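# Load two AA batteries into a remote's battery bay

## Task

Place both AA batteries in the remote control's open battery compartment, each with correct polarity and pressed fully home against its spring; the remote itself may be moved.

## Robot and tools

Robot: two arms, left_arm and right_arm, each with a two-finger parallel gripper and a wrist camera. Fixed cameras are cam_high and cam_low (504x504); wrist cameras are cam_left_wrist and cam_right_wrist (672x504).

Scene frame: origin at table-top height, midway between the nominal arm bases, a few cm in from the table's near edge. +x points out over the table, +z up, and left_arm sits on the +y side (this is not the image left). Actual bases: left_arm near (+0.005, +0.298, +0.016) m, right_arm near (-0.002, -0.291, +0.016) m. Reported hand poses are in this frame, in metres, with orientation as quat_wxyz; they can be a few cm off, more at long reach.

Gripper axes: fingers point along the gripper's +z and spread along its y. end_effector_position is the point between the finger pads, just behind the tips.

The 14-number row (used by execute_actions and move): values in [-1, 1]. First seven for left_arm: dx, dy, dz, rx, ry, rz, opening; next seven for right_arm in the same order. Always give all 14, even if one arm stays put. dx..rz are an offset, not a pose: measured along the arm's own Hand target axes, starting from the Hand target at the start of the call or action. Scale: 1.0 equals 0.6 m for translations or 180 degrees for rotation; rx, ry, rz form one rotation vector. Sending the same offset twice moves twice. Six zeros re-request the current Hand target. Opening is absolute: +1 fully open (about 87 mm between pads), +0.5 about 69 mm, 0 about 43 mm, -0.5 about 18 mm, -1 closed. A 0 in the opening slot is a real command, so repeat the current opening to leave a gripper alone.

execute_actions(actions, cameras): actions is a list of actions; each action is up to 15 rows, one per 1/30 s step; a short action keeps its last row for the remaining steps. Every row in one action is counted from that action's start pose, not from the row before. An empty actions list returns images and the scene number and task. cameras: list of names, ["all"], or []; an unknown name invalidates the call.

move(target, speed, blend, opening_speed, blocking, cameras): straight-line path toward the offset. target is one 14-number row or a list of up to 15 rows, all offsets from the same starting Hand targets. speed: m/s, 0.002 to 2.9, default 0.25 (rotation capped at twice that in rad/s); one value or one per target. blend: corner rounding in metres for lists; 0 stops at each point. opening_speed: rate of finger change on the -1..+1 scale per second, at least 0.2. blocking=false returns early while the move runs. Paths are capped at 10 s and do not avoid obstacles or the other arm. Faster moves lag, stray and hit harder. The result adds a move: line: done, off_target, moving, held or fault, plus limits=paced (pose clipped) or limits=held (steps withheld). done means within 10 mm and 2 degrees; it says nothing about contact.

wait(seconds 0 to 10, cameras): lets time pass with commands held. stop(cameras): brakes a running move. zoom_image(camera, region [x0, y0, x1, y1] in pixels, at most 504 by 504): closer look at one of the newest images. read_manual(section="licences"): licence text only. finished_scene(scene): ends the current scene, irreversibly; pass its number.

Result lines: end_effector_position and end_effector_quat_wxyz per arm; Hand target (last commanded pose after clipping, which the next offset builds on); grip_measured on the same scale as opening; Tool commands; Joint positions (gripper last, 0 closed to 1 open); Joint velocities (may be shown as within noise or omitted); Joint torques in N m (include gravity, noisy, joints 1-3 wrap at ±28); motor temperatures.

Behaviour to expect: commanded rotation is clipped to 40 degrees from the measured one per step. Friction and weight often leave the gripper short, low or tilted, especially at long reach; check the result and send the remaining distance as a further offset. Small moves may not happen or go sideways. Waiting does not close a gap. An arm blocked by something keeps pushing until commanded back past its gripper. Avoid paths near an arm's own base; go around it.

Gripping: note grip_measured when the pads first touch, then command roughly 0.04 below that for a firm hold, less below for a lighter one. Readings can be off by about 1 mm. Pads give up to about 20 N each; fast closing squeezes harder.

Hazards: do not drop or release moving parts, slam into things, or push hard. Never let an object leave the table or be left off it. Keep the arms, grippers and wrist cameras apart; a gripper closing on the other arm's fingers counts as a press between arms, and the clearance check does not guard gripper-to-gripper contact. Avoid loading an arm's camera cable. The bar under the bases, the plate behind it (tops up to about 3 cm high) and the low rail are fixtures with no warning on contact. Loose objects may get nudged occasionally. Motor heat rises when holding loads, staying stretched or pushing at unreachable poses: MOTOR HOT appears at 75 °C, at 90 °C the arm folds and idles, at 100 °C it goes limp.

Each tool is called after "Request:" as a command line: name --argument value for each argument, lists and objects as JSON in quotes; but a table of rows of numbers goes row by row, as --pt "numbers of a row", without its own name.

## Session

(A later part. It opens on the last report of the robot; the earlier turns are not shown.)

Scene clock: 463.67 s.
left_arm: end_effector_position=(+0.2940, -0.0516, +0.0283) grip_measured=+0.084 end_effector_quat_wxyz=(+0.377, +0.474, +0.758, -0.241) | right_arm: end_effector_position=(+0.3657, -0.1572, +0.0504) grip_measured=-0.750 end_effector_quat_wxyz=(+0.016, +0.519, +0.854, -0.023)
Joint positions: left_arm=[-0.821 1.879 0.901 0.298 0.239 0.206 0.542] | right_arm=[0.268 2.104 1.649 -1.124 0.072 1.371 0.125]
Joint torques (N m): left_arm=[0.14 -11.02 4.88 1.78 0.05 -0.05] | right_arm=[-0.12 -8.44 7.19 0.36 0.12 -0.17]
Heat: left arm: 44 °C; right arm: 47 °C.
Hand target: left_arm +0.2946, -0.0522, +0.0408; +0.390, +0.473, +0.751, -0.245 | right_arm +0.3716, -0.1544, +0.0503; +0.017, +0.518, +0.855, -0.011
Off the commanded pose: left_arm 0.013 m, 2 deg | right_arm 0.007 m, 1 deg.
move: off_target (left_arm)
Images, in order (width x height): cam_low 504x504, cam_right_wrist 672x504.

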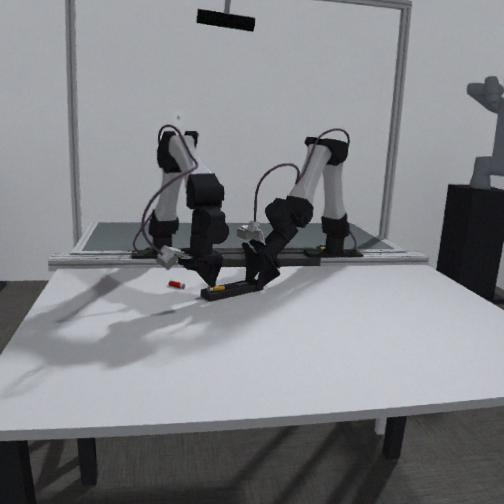

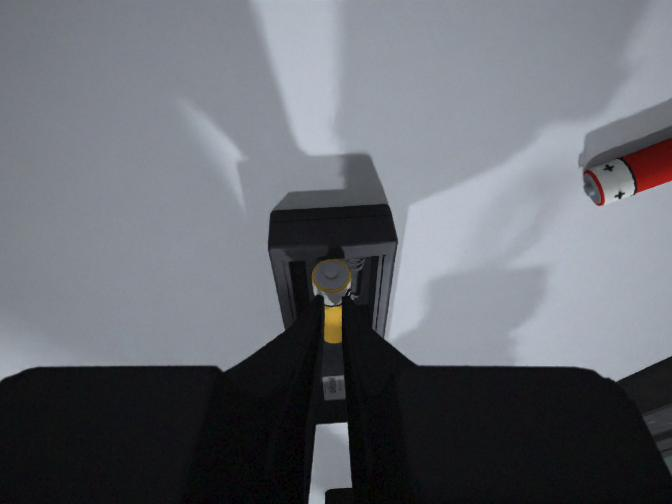

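Request:
move --pt "0 0 0 0 0 0 0 0 0 0 0 0 0 -0.38" --pt "0 0 0 0 0 0 0 0 0 0.015 0 0 0 -0.38" --pt "0 0 0 0 0 0 0 0 0 0.015 0 0 0 -0.72" --speed 0.08 --opening_speed 0.6 --cameras '["cam_right_wrist","cam_low"]'

Request:
zoom_image --camera "cam_right_wrist" --region '[220, 180, 460, 420]'

Scene clock: 473.07 s.
left_arm: end_effector_position=(+0.2940, -0.0516, +0.0283) grip_measured=+0.084 end_effector_quat_wxyz=(+0.377, +0.474, +0.758, -0.241) | right_arm: end_effector_position=(+0.3720, -0.1553, +0.0469) grip_measured=-0.720 end_effector_quat_wxyz=(+0.023, +0.519, +0.855, -0.015)
Joint positions: left_arm=[-0.821 1.879 0.901 0.298 0.239 0.206 0.542] | right_arm=[0.268 2.113 1.649 -1.095 0.072 1.368 0.14]
Joint torques (N m): left_arm=[0.16 -10.96 4.83 1.78 0.05 -0.05] | right_arm=[-0.23 -8.54 5.03 0.41 0.12 -0.16]
Heat: left arm: 44 °C; right arm: 45 °C.
Hand target: left_arm +0.2946, -0.0522, +0.0408; +0.390, +0.473, +0.751, -0.245 | right_arm +0.3717, -0.1547, +0.0414; +0.017, +0.518, +0.855, -0.011
Off the commanded pose: left_arm 0.013 m, 2 deg | right_arm 0.006 m, 1 deg.
move: off_target (left_arm)
Images, in order (width x height): cam_low 504x504, cam_right_wrist 672x504.

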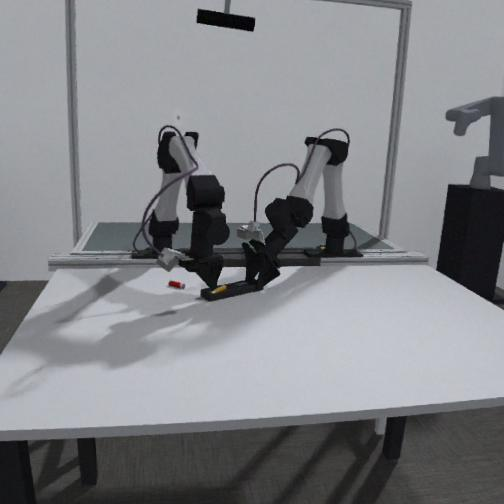

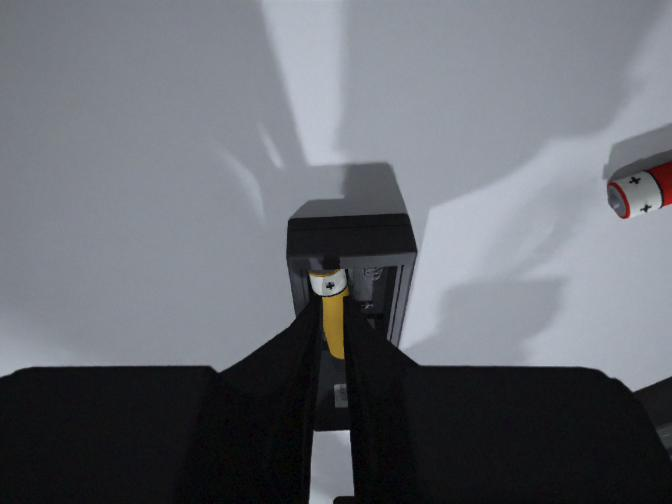

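Scaled by 2.100.

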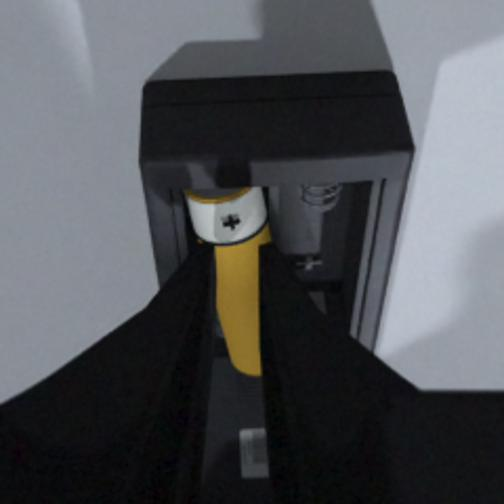

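Request:
move --pt "0 0 0 0 0 0 0 0 0 0 0 0 0 -0.4" --pt "0 0 0 0 0 0 0 0 0 -0.07 0 0 0 -0.3" --speed 0.1 --opening_speed 0.8 --cameras '["cam_right_wrist","cam_left_wrist"]'

Request:
zoom_image --camera "cam_right_wrist" --region '[220, 180, 460, 420]'

Request:
zoom_image --camera "cam_left_wrist" --region '[220, 0, 440, 150]'

Scene clock: 485.10 s.
left_arm: end_effector_position=(+0.2940, -0.0516, +0.0283) grip_measured=+0.084 end_effector_quat_wxyz=(+0.377, +0.474, +0.758, -0.241) | right_arm: end_effector_position=(+0.3648, -0.1577, +0.0664) grip_measured=-0.300 end_effector_quat_wxyz=(+0.008, +0.518, +0.855, -0.032)
Joint positions: left_arm=[-0.821 1.879 0.901 0.298 0.239 0.206 0.542] | right_arm=[0.268 2.113 1.726 -1.216 0.072 1.368 0.35]
Joint torques (N m): left_arm=[0.18 -11.04 4.77 1.77 0.05 -0.06] | right_arm=[0.32 -11.08 9.07 0.05 0.12 -0.1]
Heat: left arm: 44 °C; right arm: 46 °C.
Hand target: left_arm +0.2946, -0.0522, +0.0408; +0.390, +0.473, +0.751, -0.245 | right_arm +0.3710, -0.1532, +0.0834; +0.017, +0.518, +0.855, -0.011
Off the commanded pose: left_arm 0.013 m, 2 deg | right_arm 0.019 m, 3 deg.
move: off_target (left_arm, right_arm); target 2's new opening was sent with right_arm's hand 0.019 m and 3 deg from that target
Images, in order (width x height): cam_left_wrist 672x504, cam_right_wrist 672x504.

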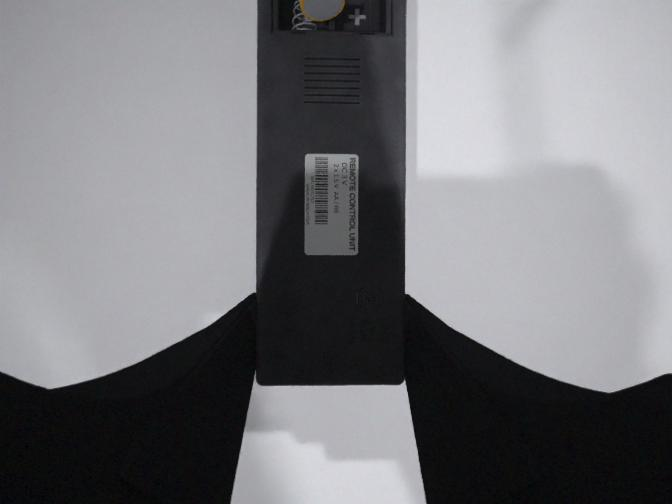

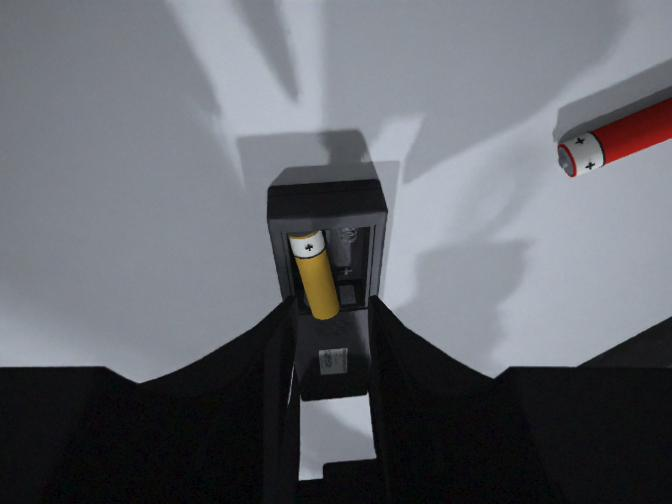

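Scaled by 2.100.

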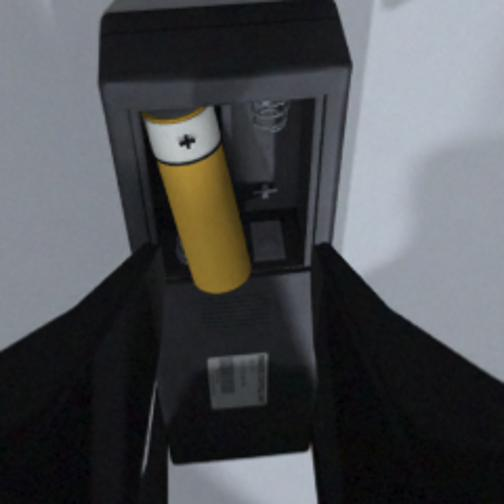

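Scaled by 2.291.

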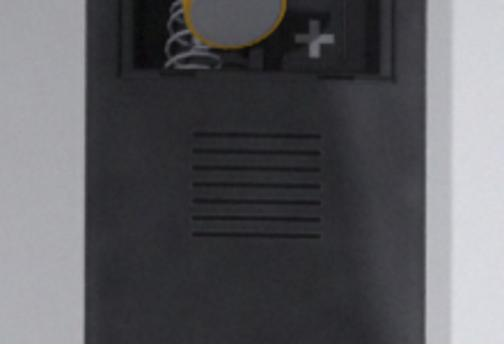

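Request:
move --pt "0 0 0 0 0 0 0 0.0145 -0.003 0.05 0 0 -0.045 -0.38" --pt "0 0 0 0 0 0 0 0.0145 -0.003 0.0775 0 0 -0.045 -0.38" --speed 0.08 --opening_speed 0.6 --cameras '["cam_right_wrist","cam_left_wrist"]'

Request:
zoom_image --camera "cam_right_wrist" --region '[220, 180, 460, 420]'

Scene clock: 508.73 s.
left_arm: end_effector_position=(+0.2940, -0.0516, +0.0283) grip_measured=+0.084 end_effector_quat_wxyz=(+0.377, +0.474, +0.758, -0.241) | right_arm: end_effector_position=(+0.3670, -0.1523, +0.0411) grip_measured=-0.380 end_effector_quat_wxyz=(+0.020, +0.462, +0.886, -0.018)
Joint positions: left_arm=[-0.821 1.879 0.901 0.298 0.239 0.206 0.542] | right_arm=[0.281 2.128 1.648 -1.084 0.07 1.252 0.31]
Joint torques (N m): left_arm=[0.14 -10.99 4.86 1.77 0.04 -0.05] | right_arm=[0.77 -8.73 5.22 0.4 0.14 -0.18]
Motor temperatures (°C): left_arm=[25 45 39 36 24 22 25] | right_arm=[23 50 41 23 24 22 24]
Heat: left arm: 45 °C; right arm: 50 °C.
Hand target: left_arm +0.2946, -0.0522, +0.0408; +0.390, +0.473, +0.751, -0.245 | right_arm +0.3662, -0.1479, +0.0366; +0.016, +0.456, +0.890, -0.012
Off the commanded pose: left_arm 0.013 m, 2 deg | right_arm 0.006 m, 1 deg.
move: off_target (left_arm)
Images, in order (width x height): cam_left_wrist 672x504, cam_right_wrist 672x504.

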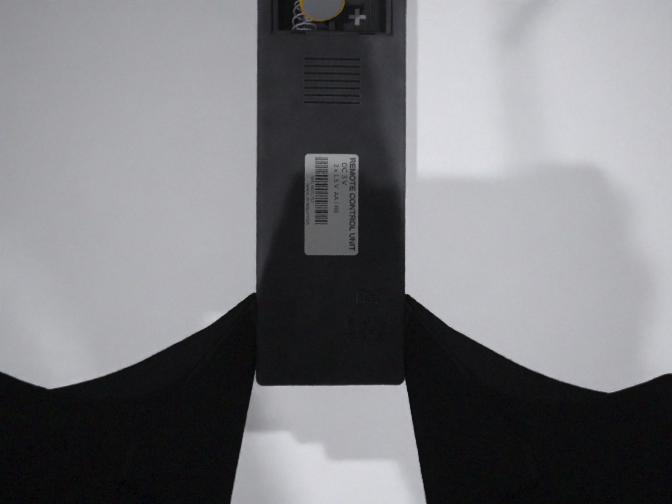

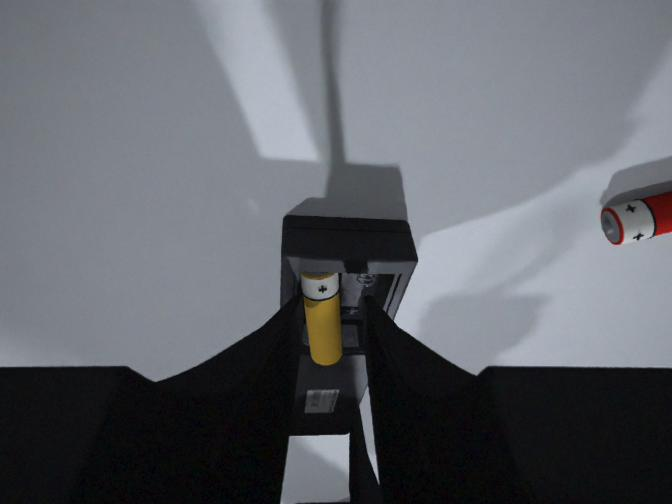

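Scaled by 2.100.

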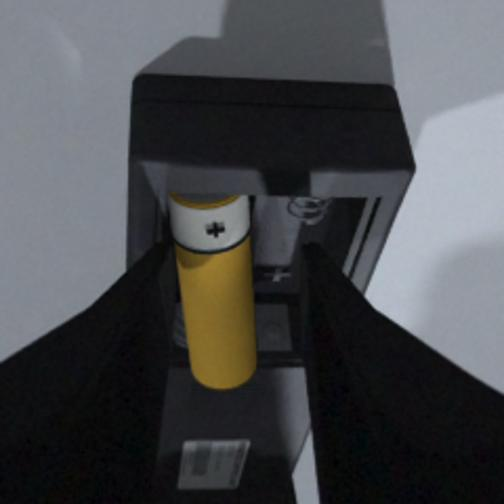

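Request:
move --pt "0 0 0 0 0 0 0 0.012 0.003 0 0 0 0 -0.38" --pt "0 0 0 0 0 0 0 0.012 0.003 0 0 0 0 -0.72" --pt "0 0 0 0 0 0 0 0.0 0.003 -0.12 0 0 0 -0.72" --speed 0.1 --opening_speed 0.6 --cameras '["cam_right_wrist","cam_low"]'

Request:
zoom_image --camera "cam_right_wrist" --region '[220, 180, 460, 420]'

Request:
zoom_image --camera "cam_low" --region '[180, 220, 280, 310]'

Scene clock: 518.20 s.
left_arm: end_effector_position=(+0.2940, -0.0516, +0.0283) grip_measured=+0.084 end_effector_quat_wxyz=(+0.377, +0.474, +0.758, -0.241) | right_arm: end_effector_position=(+0.3610, -0.1474, +0.0904) grip_measured=-0.720 end_effector_quat_wxyz=(+0.004, +0.454, +0.891, -0.031)
Joint positions: left_arm=[-0.821 1.879 0.901 0.298 0.239 0.206 0.542] | right_arm=[0.298 2.128 1.843 -1.322 0.067 1.252 0.14]
Joint torques (N m): left_arm=[0.2 -11.02 4.82 1.77 0.05 -0.06] | right_arm=[0.21 -11.48 9.17 0.03 0.17 -0.05]
Heat: left arm: 45 °C; right arm: 49 °C.
Hand target: left_arm +0.2946, -0.0522, +0.0408; +0.390, +0.473, +0.751, -0.245 | right_arm +0.3664, -0.1443, +0.1086; +0.016, +0.456, +0.890, -0.012
Off the commanded pose: left_arm 0.013 m, 2 deg | right_arm 0.019 m, 3 deg.
move: off_target (left_arm, right_arm)
Images, in order (width x height): cam_low 504x504, cam_right_wrist 672x504.

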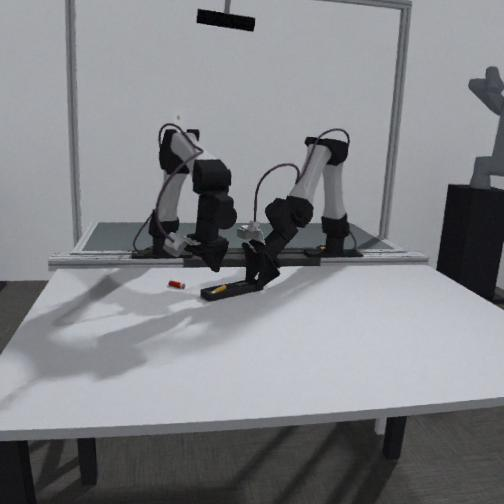

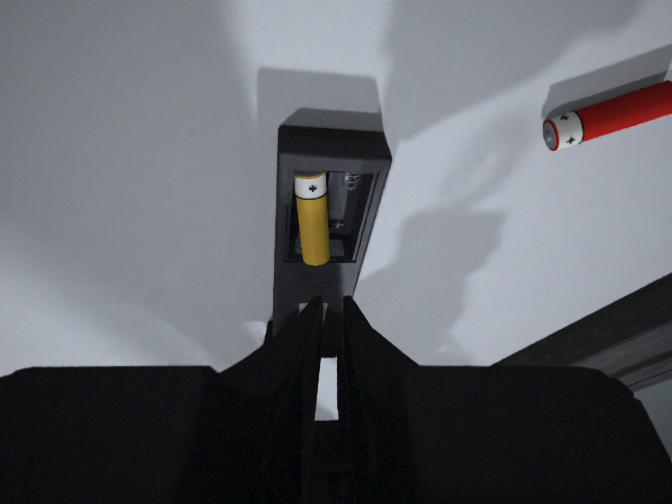

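Scaled by 2.100.

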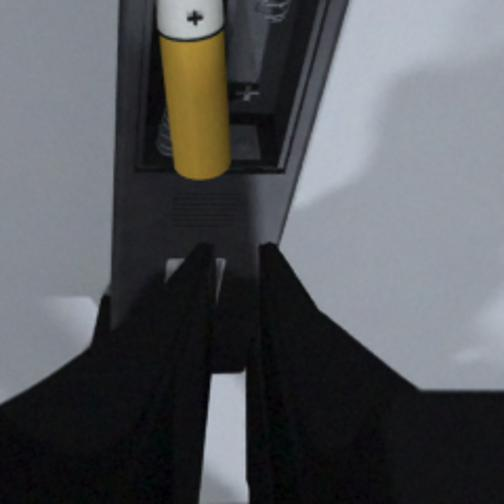

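Scaled by 5.040.

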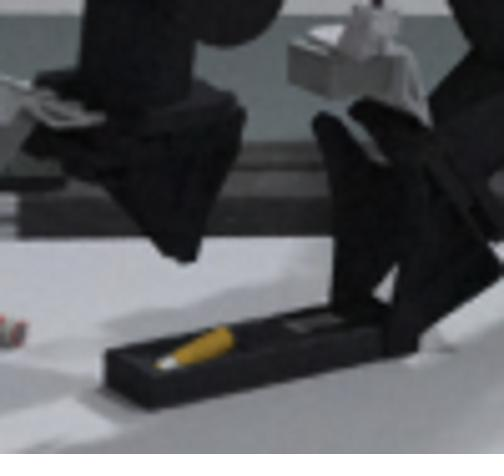

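Request:
move --pt "0 0 0 0 0 0 0.4 0 0 -0.01 0 0 0 -0.35" --pt "0 0 -0.16 0 0 0 0.4 0 0 -0.01 0 0 0 -0.35" --pt "0 0 -0.16 0 0 0 0.4 0.0 0.007 0.06 0 0.083 0 -0.35" --pt "0 0 -0.16 0 0 0 0.4 0.011 0.007 0.122 0 0.083 0 -0.35" --speed 0.15 --cameras '["cam_right_wrist","cam_low"]'

Request:
zoom_image --camera "cam_right_wrist" --region '[220, 180, 460, 420]'

Request:
zoom_image --camera "cam_low" --region '[180, 220, 280, 310]'

Scene clock: 542.53 s.
left_arm: end_effector_position=(+0.2614, +0.0177, +0.0891) grip_measured=+0.400 end_effector_quat_wxyz=(+0.382, +0.469, +0.758, -0.243) | right_arm: end_effector_position=(+0.3624, -0.1464, +0.0375) grip_measured=-0.350 end_effector_quat_wxyz=(-0.106, +0.458, +0.882, +0.032)
Joint positions: left_arm=[-0.736 1.465 0.728 0.056 0.302 0.25 0.7] | right_arm=[0.197 2.254 1.777 -1.214 -0.166 1.156 0.325]
Joint torques (N m): left_arm=[0.34 -7.47 6.09 1.65 0.13 0.06] | right_arm=[1.05 -9.73 5.26 0.32 0 -0.09]
Heat: left arm: 45 °C; right arm: 52 °C.
Hand target: left_arm +0.2606, +0.0185, +0.0961; +0.390, +0.473, +0.751, -0.246 | right_arm +0.3672, -0.1392, +0.0350; -0.100, +0.454, +0.884, +0.047
Off the commanded pose: left_arm 0.007 m, 1 deg | right_arm 0.009 m, 2 deg.
move: done
Images, in order (width x height): cam_low 504x504, cam_right_wrist 672x504.

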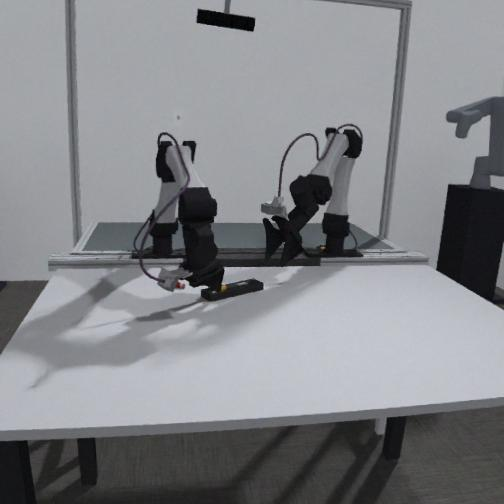

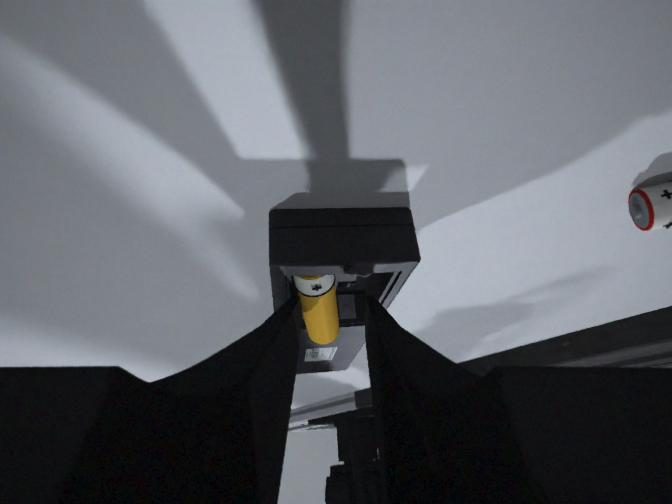

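Scaled by 2.100.

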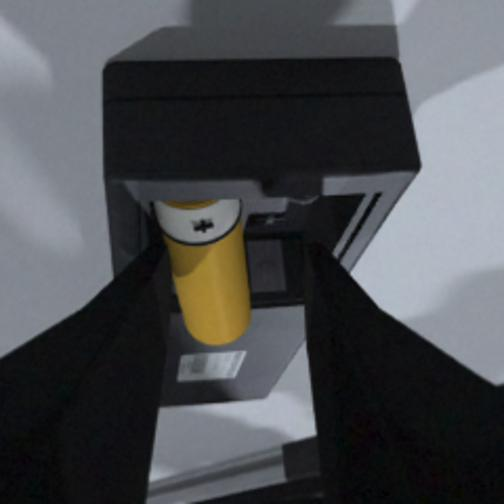

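Scaled by 5.040.

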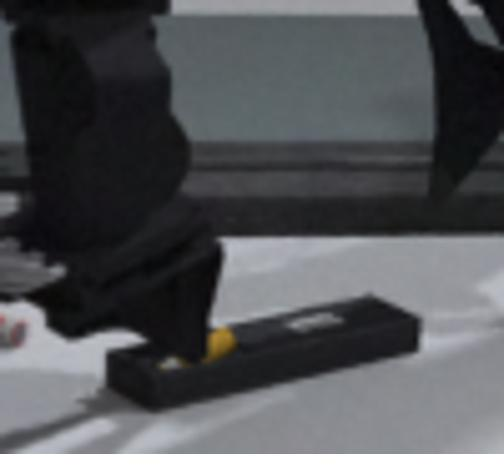

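Request:
move --pt "0 0 0 0 0 0 0.4 0.014 0.004 0 0 0 0 -0.35" --pt "0 0 0 0 0 0 0.4 0.014 0.004 0 0 0 0 -0.72" --pt "0 0 0 0 0 0 0.4 -0.03 0.004 -0.12 0 0 0 -0.72" --speed 0.1 --opening_speed 0.6 --cameras '["cam_right_wrist","cam_low"]'

Request:
zoom_image --camera "cam_low" --region '[180, 220, 280, 310]'

Scene clock: 553.60 s.
left_arm: end_effector_position=(+0.2614, +0.0177, +0.0891) grip_measured=+0.400 end_effector_quat_wxyz=(+0.382, +0.469, +0.758, -0.243) | right_arm: end_effector_position=(+0.3858, -0.1648, +0.0970) grip_measured=-0.720 end_effector_quat_wxyz=(-0.103, +0.458, +0.882, +0.044)
Joint positions: left_arm=[-0.736 1.465 0.728 0.056 0.302 0.25 0.7] | right_arm=[0.141 2.297 2.088 -1.472 -0.176 1.1 0.14]
Joint torques (N m): left_arm=[0.32 -7.46 6.08 1.65 0.13 0.06] | right_arm=[0.23 -9.62 9.11 -0.09 0.12 -0.18]
Heat: left arm: 43 °C; right arm: 50 °C.
Hand target: left_arm +0.2606, +0.0185, +0.0961; +0.390, +0.473, +0.751, -0.246 | right_arm +0.3890, -0.1645, +0.1013; -0.100, +0.454, +0.884, +0.047
Off the commanded pose: left_arm 0.007 m, 1 deg | right_arm 0.005 m, 1 deg.
move: done
Images, in order (width x height): cam_low 504x504, cam_right_wrist 672x504.

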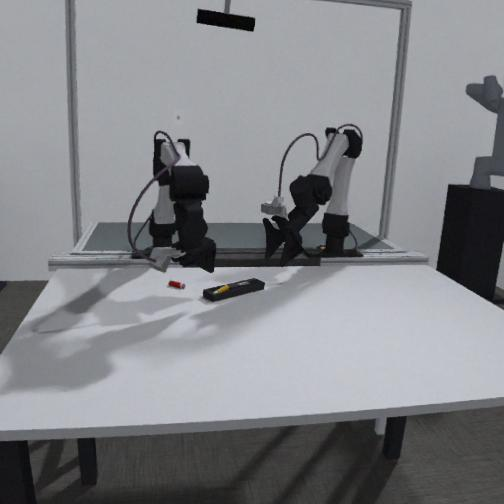

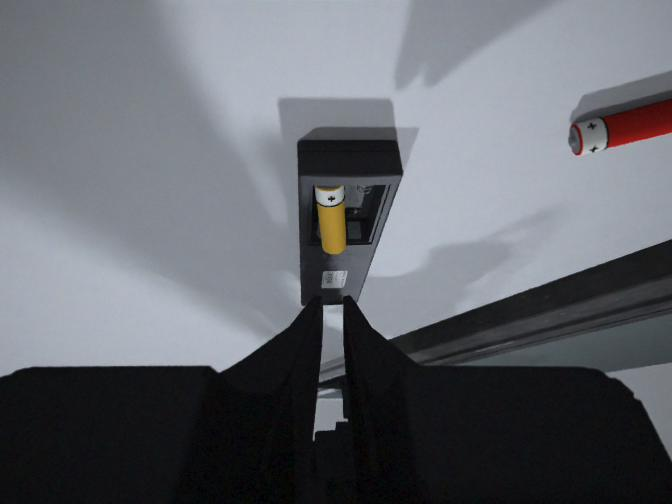

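Scaled by 5.040.

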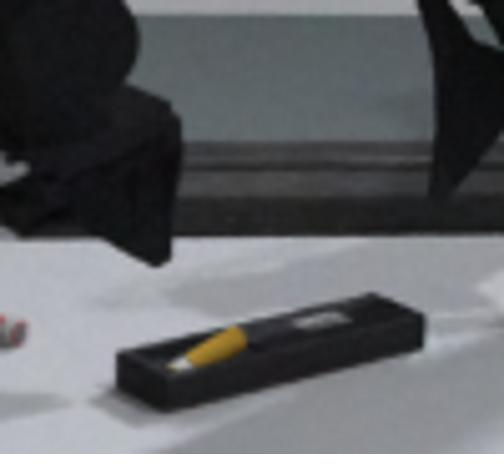

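Request:
move --pt "0 0 0 0 0 0 0.4 0.0387 0.009 0.085 0 0 0 -0.35" --pt "0 0 0 0 0 0 0.4 0.0387 0.009 0.1197 0 0 0 -0.35" --speed 0.1 --cameras '["cam_right_wrist"]'

Request:
zoom_image --camera "cam_right_wrist" --region '[220, 180, 460, 420]'

Scene clock: 574.80 s.
left_arm: end_effector_position=(+0.2614, +0.0177, +0.0891) grip_measured=+0.400 end_effector_quat_wxyz=(+0.382, +0.469, +0.758, -0.243) | right_arm: end_effector_position=(+0.3678, -0.1382, +0.0386) grip_measured=-0.350 end_effector_quat_wxyz=(-0.110, +0.453, +0.884, +0.036)
Joint positions: left_arm=[-0.736 1.465 0.728 0.056 0.302 0.25 0.7] | right_arm=[0.209 2.287 1.833 -1.238 -0.178 1.157 0.325]
Joint torques (N m): left_arm=[0.31 -7.42 6.09 1.65 0.13 0.05] | right_arm=[1.59 -10.93 3.71 0.45 0.06 0.1]
Heat: left arm: 41 °C; right arm: 51 °C.
Hand target: left_arm +0.2606, +0.0185, +0.0961; +0.390, +0.473, +0.751, -0.246 | right_arm +0.3706, -0.1304, +0.0363; -0.100, +0.454, +0.884, +0.047
Off the commanded pose: left_arm 0.007 m, 1 deg | right_arm 0.009 m, 2 deg.
move: done
Images, in order (width x height): cam_right_wrist 672x504.

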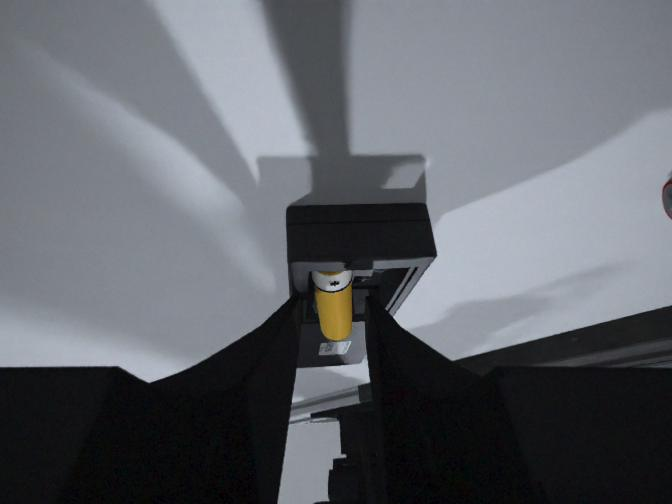

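Scaled by 2.100.

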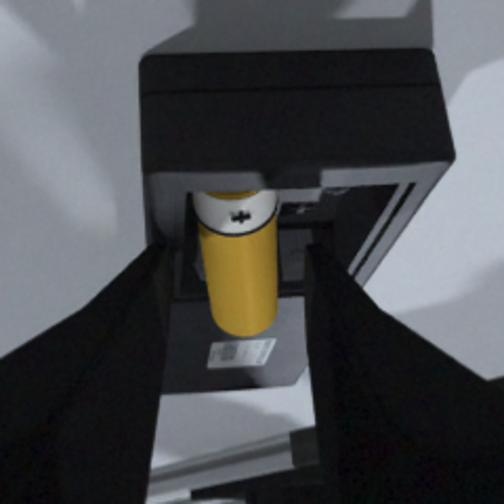

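Good; close and look before lifting.

Request:
move --target '[0,0,0,0,0,0,0.4,0,0,0.0,0,0,0,-0.68]' --opening_speed 0.5 --cameras '["cam_right_wrist","cam_low"]'

Request:
zoom_image --camera "cam_right_wrist" --region '[220, 180, 460, 420]'

Request:
zoom_image --camera "cam_low" --region '[180, 220, 280, 310]'

Scene clock: 582.57 s.
left_arm: end_effector_position=(+0.2614, +0.0177, +0.0891) grip_measured=+0.400 end_effector_quat_wxyz=(+0.382, +0.469, +0.758, -0.243) | right_arm: end_effector_position=(+0.3675, -0.1367, +0.0374) grip_measured=-0.677 end_effector_quat_wxyz=(-0.112, +0.455, +0.883, +0.039)
Joint positions: left_arm=[-0.736 1.465 0.728 0.056 0.302 0.25 0.7] | right_arm=[0.209 2.287 1.825 -1.23 -0.187 1.161 0.161]
Joint torques (N m): left_arm=[0.32 -7.47 6.08 1.66 0.13 0.05] | right_arm=[1.59 -10.93 4.34 0.38 0.15 0.06]
Motor temperatures (°C): left_arm=[25 40 39 35 24 22 24] | right_arm=[23 52 42 23 24 22 24]
Heat: left arm: 40 °C; right arm: 52 °C.
Hand target: left_arm +0.2606, +0.0185, +0.0961; +0.390, +0.473, +0.751, -0.246 | right_arm +0.3706, -0.1305, +0.0363; -0.100, +0.454, +0.884, +0.047
Off the commanded pose: left_arm 0.007 m, 1 deg | right_arm 0.007 m, 2 deg.
move: done
Images, in order (width x height): cam_low 504x504, cam_right_wrist 672x504.

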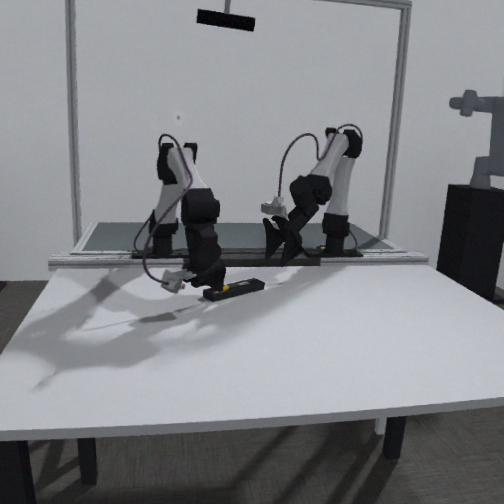

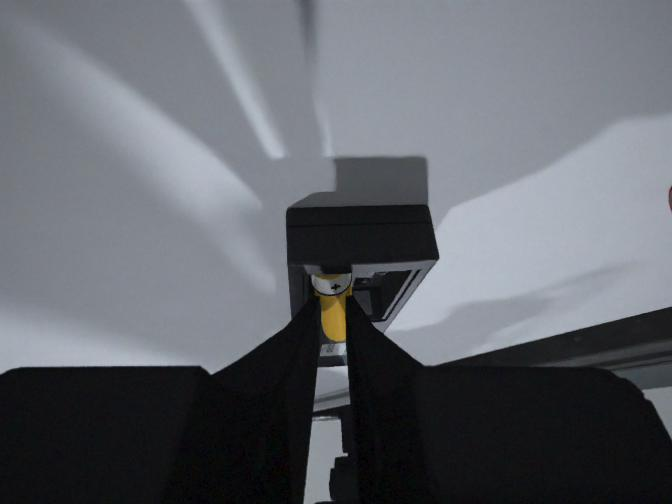

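Scaled by 2.100.

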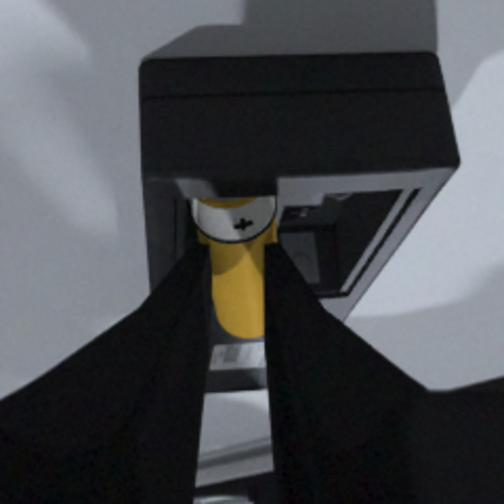

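Scaled by 5.040.

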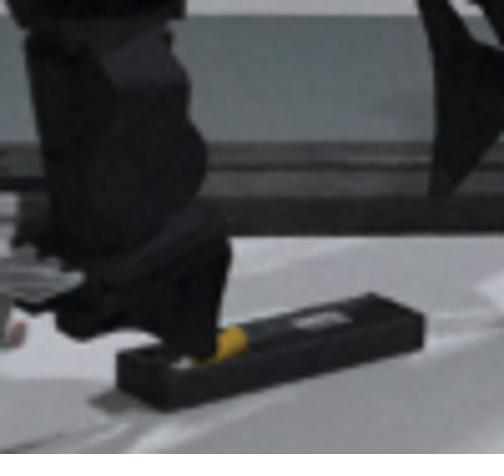

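Request:
move --pt "0 0 0 0 0 0 0.4 0 0 0 0 0 0 -0.35" --pt "0 0 0 0 0 0 0.4 0.018 0 0.012 0 0 0 -0.35" --pt "0 0 0 0 0 0 0.4 0.018 0 0.012 0 0 0 -0.68" --opening_speed 0.5 --speed 0.08 --cameras '["cam_right_wrist","cam_low"]'

Request:
zoom_image --camera "cam_right_wrist" --region '[220, 180, 460, 420]'

Request:
zoom_image --camera "cam_low" --region '[180, 220, 280, 310]'

Scene clock: 596.10 s.
left_arm: end_effector_position=(+0.2614, +0.0177, +0.0891) grip_measured=+0.400 end_effector_quat_wxyz=(+0.382, +0.469, +0.758, -0.243) | right_arm: end_effector_position=(+0.3690, -0.1259, +0.0358) grip_measured=-0.608 end_effector_quat_wxyz=(-0.100, +0.457, +0.882, +0.052)
Joint positions: left_arm=[-0.736 1.465 0.728 0.056 0.302 0.25 0.7] | right_arm=[0.231 2.266 1.789 -1.174 -0.193 1.19 0.196]
Joint torques (N m): left_arm=[0.34 -7.46 6.09 1.65 0.14 0.05] | right_arm=[1.98 -10.44 3.52 0.26 0.19 0.03]
Heat: left arm: 40 °C; right arm: 53 °C.
Hand target: left_arm +0.2606, +0.0185, +0.0961; +0.390, +0.473, +0.751, -0.246 | right_arm +0.3635, -0.1207, +0.0315; -0.100, +0.454, +0.884, +0.047
Off the commanded pose: left_arm 0.007 m, 1 deg | right_arm 0.009 m, 1 deg.
move: done
Images, in order (width x height): cam_low 504x504, cam_right_wrist 672x504.

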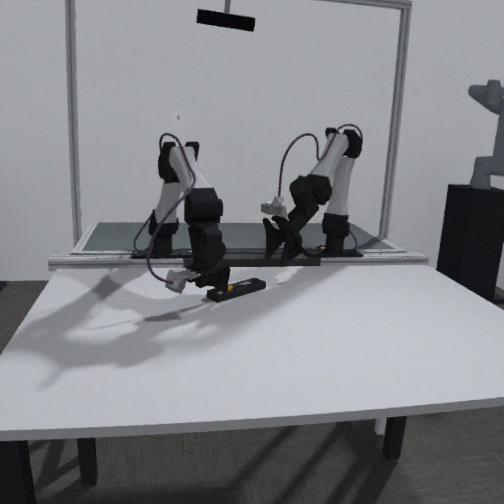

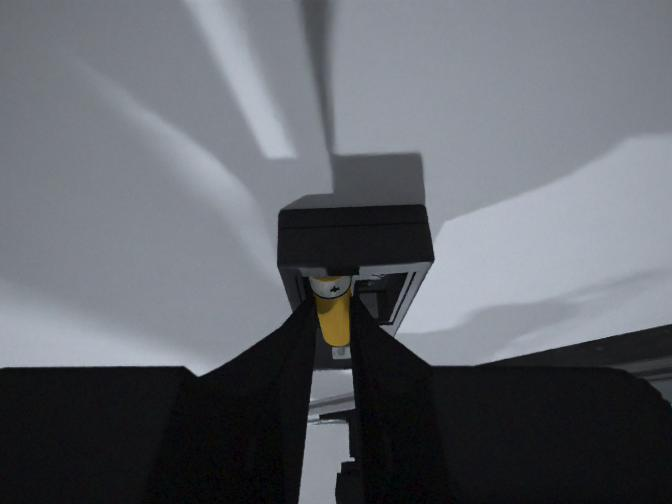

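Scaled by 2.100.

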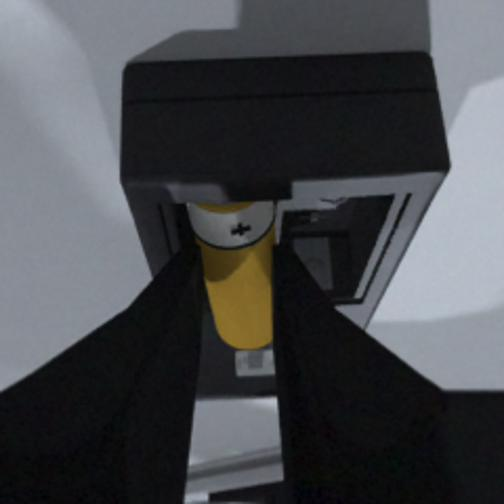

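Scaled by 5.040.

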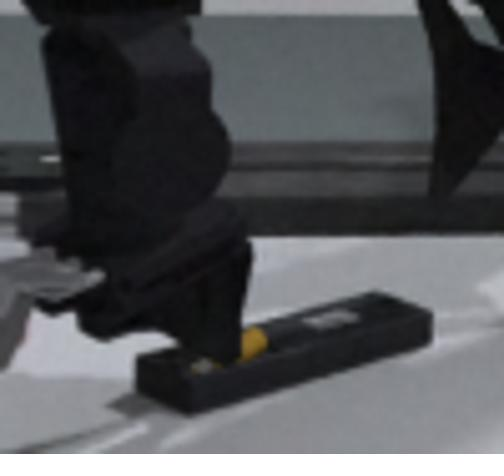

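Request:
move --target '[0,0,0,0,0,0,0.4,-0.015,0,-0.1,0,0,0,-0.72]' --speed 0.06 --cameras '["cam_right_wrist","cam_low"]'

Request:
zoom_image --camera "cam_low" --region '[180, 220, 280, 310]'

Scene clock: 603.13 s.
left_arm: end_effector_position=(+0.2614, +0.0177, +0.0891) grip_measured=+0.400 end_effector_quat_wxyz=(+0.382, +0.469, +0.758, -0.243) | right_arm: end_effector_position=(+0.3718, -0.1362, +0.0803) grip_measured=-0.720 end_effector_quat_wxyz=(-0.110, +0.457, +0.881, +0.044)
Joint positions: left_arm=[-0.736 1.465 0.728 0.056 0.302 0.25 0.7] | right_arm=[0.207 2.266 1.964 -1.378 -0.193 1.165 0.14]
Joint torques (N m): left_arm=[0.35 -7.46 6.13 1.66 0.13 0.05] | right_arm=[0.01 -10.37 9.03 -0.07 0.22 -0.18]
Heat: left arm: 39 °C; right arm: 51 °C.
Hand target: left_arm +0.2606, +0.0185, +0.0961; +0.390, +0.473, +0.751, -0.246 | right_arm +0.3766, -0.1382, +0.0881; -0.100, +0.454, +0.884, +0.047
Off the commanded pose: left_arm 0.007 m, 1 deg | right_arm 0.009 m, 1 deg.
move: done
Images, in order (width x height): cam_low 504x504, cam_right_wrist 672x504.

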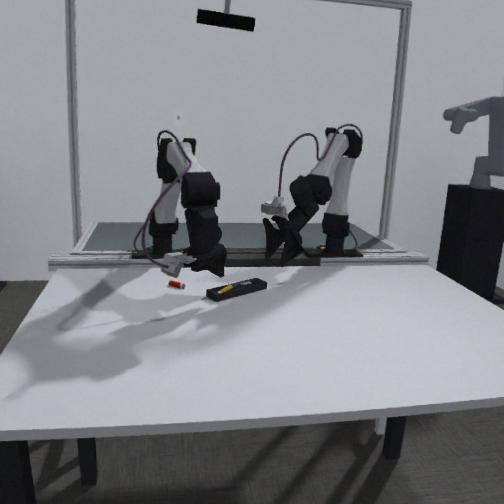

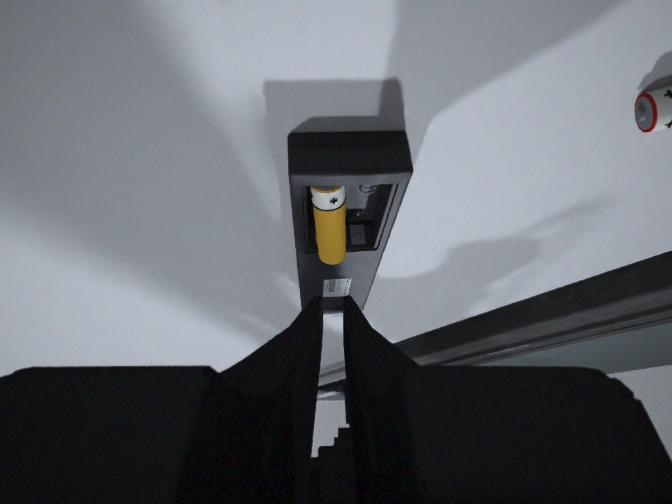

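Scaled by 5.040.

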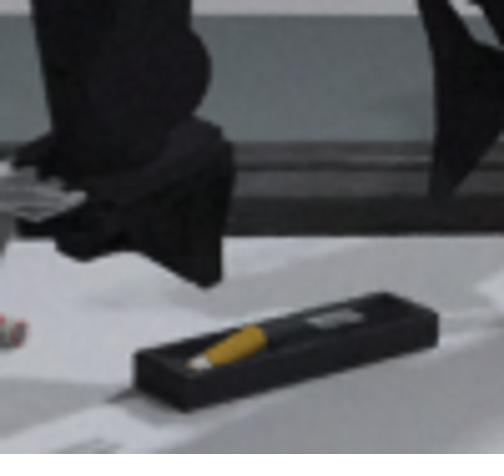

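Request:
move --pt "0 0 0 0 0 0 0.4 0.0333 0.001 0.06 0 0 0 -0.35" --pt "0 0 0 0 0 0 0.4 0.0333 0.001 0.0843 0 0 0 -0.35" --pt "0 0 0 0 0 0 0.4 0.0333 0.001 0.0843 0 0 0 -0.65" --opening_speed 0.5 --speed 0.08 --cameras '["cam_right_wrist","cam_low"]'

Request:
zoom_image --camera "cam_right_wrist" --region '[220, 180, 460, 420]'

Request:
zoom_image --camera "cam_low" --region '[180, 220, 280, 310]'

Scene clock: 624.30 s.
left_arm: end_effector_position=(+0.2614, +0.0177, +0.0891) grip_measured=+0.400 end_effector_quat_wxyz=(+0.382, +0.469, +0.758, -0.243) | right_arm: end_effector_position=(+0.3575, -0.1167, +0.0356) grip_measured=-0.581 end_effector_quat_wxyz=(-0.112, +0.453, +0.883, +0.039)
Joint positions: left_arm=[-0.736 1.465 0.728 0.056 0.302 0.25 0.7] | right_arm=[0.26 2.266 1.783 -1.198 -0.193 1.209 0.21]
Joint torques (N m): left_arm=[0.31 -7.45 6.11 1.64 0.13 0.06] | right_arm=[1.09 -12.18 4.93 0.17 0.16 0.05]
Heat: left arm: 39 °C; right arm: 49 °C.
Hand target: left_arm +0.2606, +0.0185, +0.0961; +0.390, +0.473, +0.751, -0.246 | right_arm +0.3591, -0.1133, +0.0432; -0.100, +0.454, +0.884, +0.047
Off the commanded pose: left_arm 0.007 m, 1 deg | right_arm 0.008 m, 2 deg.
move: done; target 3's new opening was sent with right_arm's hand 0.010 m and 3 deg from that target
Images, in order (width x height): cam_low 504x504, cam_right_wrist 672x504.

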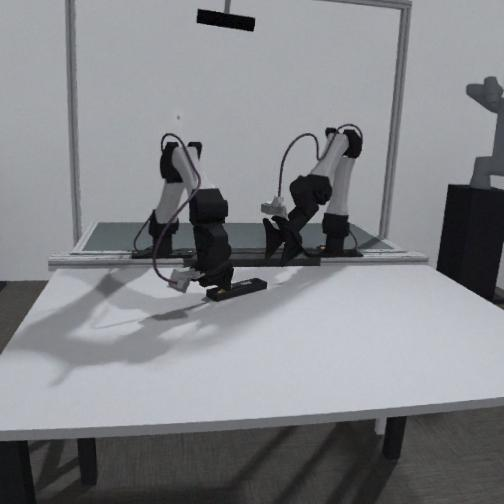

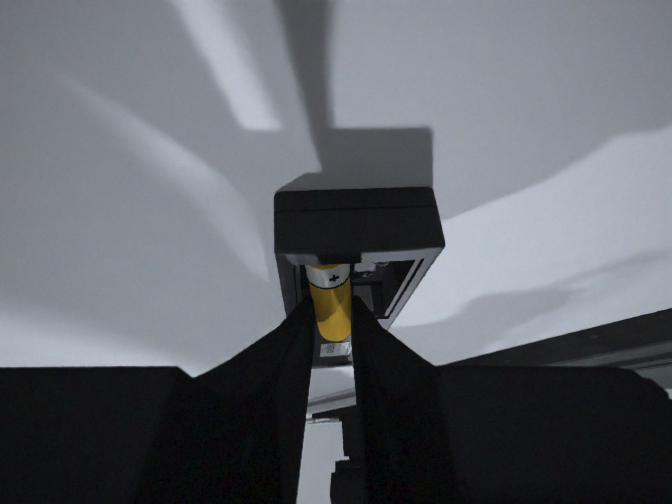

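Scaled by 2.100.

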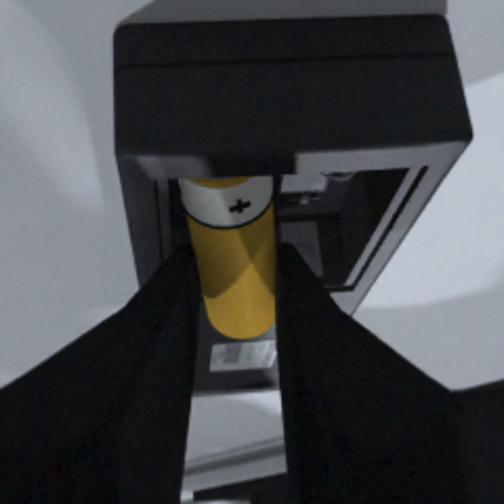

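Scaled by 5.040.

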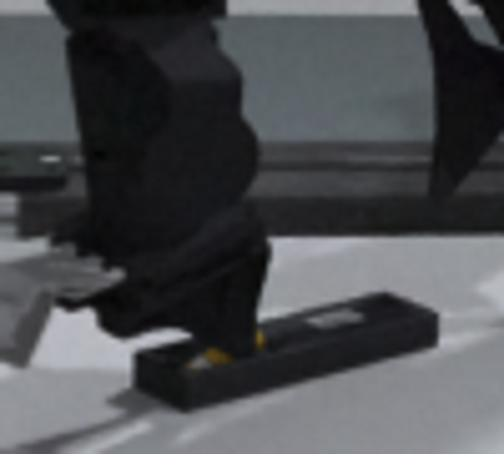

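Request:
move --target '[0,0,0,0,0,0,0.4,0.0,0,-0.09,0,0,0,-0.68]' --speed 0.06 --cameras '["cam_right_wrist","cam_low"]'

Request:
zoom_image --camera "cam_low" --region '[180, 220, 280, 310]'

Scene clock: 631.30 s.
left_arm: end_effector_position=(+0.2614, +0.0177, +0.0891) grip_measured=+0.400 end_effector_quat_wxyz=(+0.382, +0.469, +0.758, -0.243) | right_arm: end_effector_position=(+0.3594, -0.1214, +0.0737) grip_measured=-0.581 end_effector_quat_wxyz=(-0.122, +0.458, +0.880, +0.031)
Joint positions: left_arm=[-0.736 1.465 0.728 0.056 0.302 0.25 0.7] | right_arm=[0.249 2.266 1.932 -1.374 -0.193 1.207 0.21]
Joint torques (N m): left_arm=[0.39 -7.45 6.09 1.66 0.14 0.05] | right_arm=[-0.03 -13.22 9.02 -0.16 0.19 -0.18]
Heat: left arm: 39 °C; right arm: 49 °C.
Hand target: left_arm +0.2606, +0.0185, +0.0961; +0.390, +0.473, +0.751, -0.246 | right_arm +0.3662, -0.1226, +0.0959; -0.100, +0.454, +0.884, +0.047
Off the commanded pose: left_arm 0.007 m, 1 deg | right_arm 0.023 m, 3 deg.
move: off_target (right_arm)
Images, in order (width x height): cam_low 504x504, cam_right_wrist 672x504.

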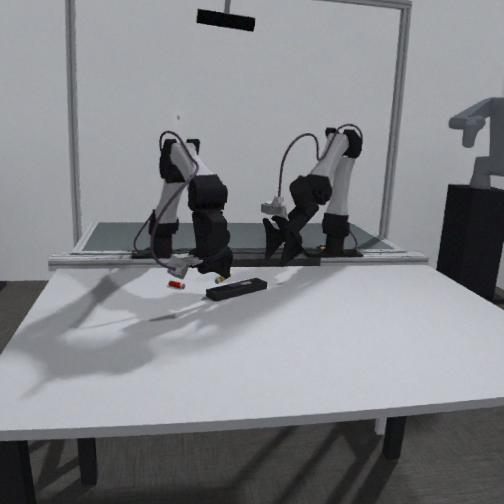

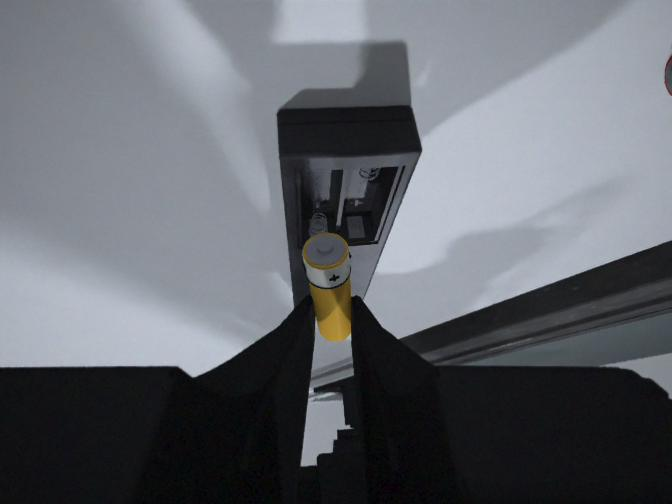

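Scaled by 5.040.

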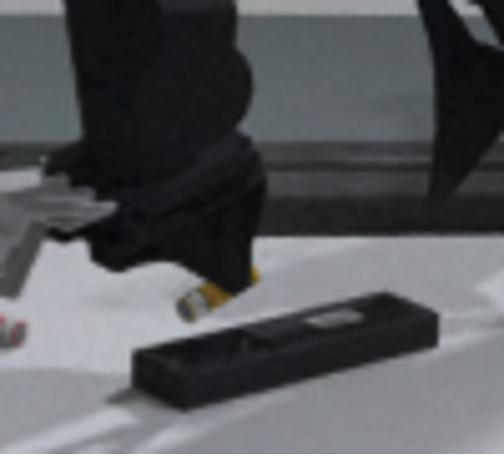

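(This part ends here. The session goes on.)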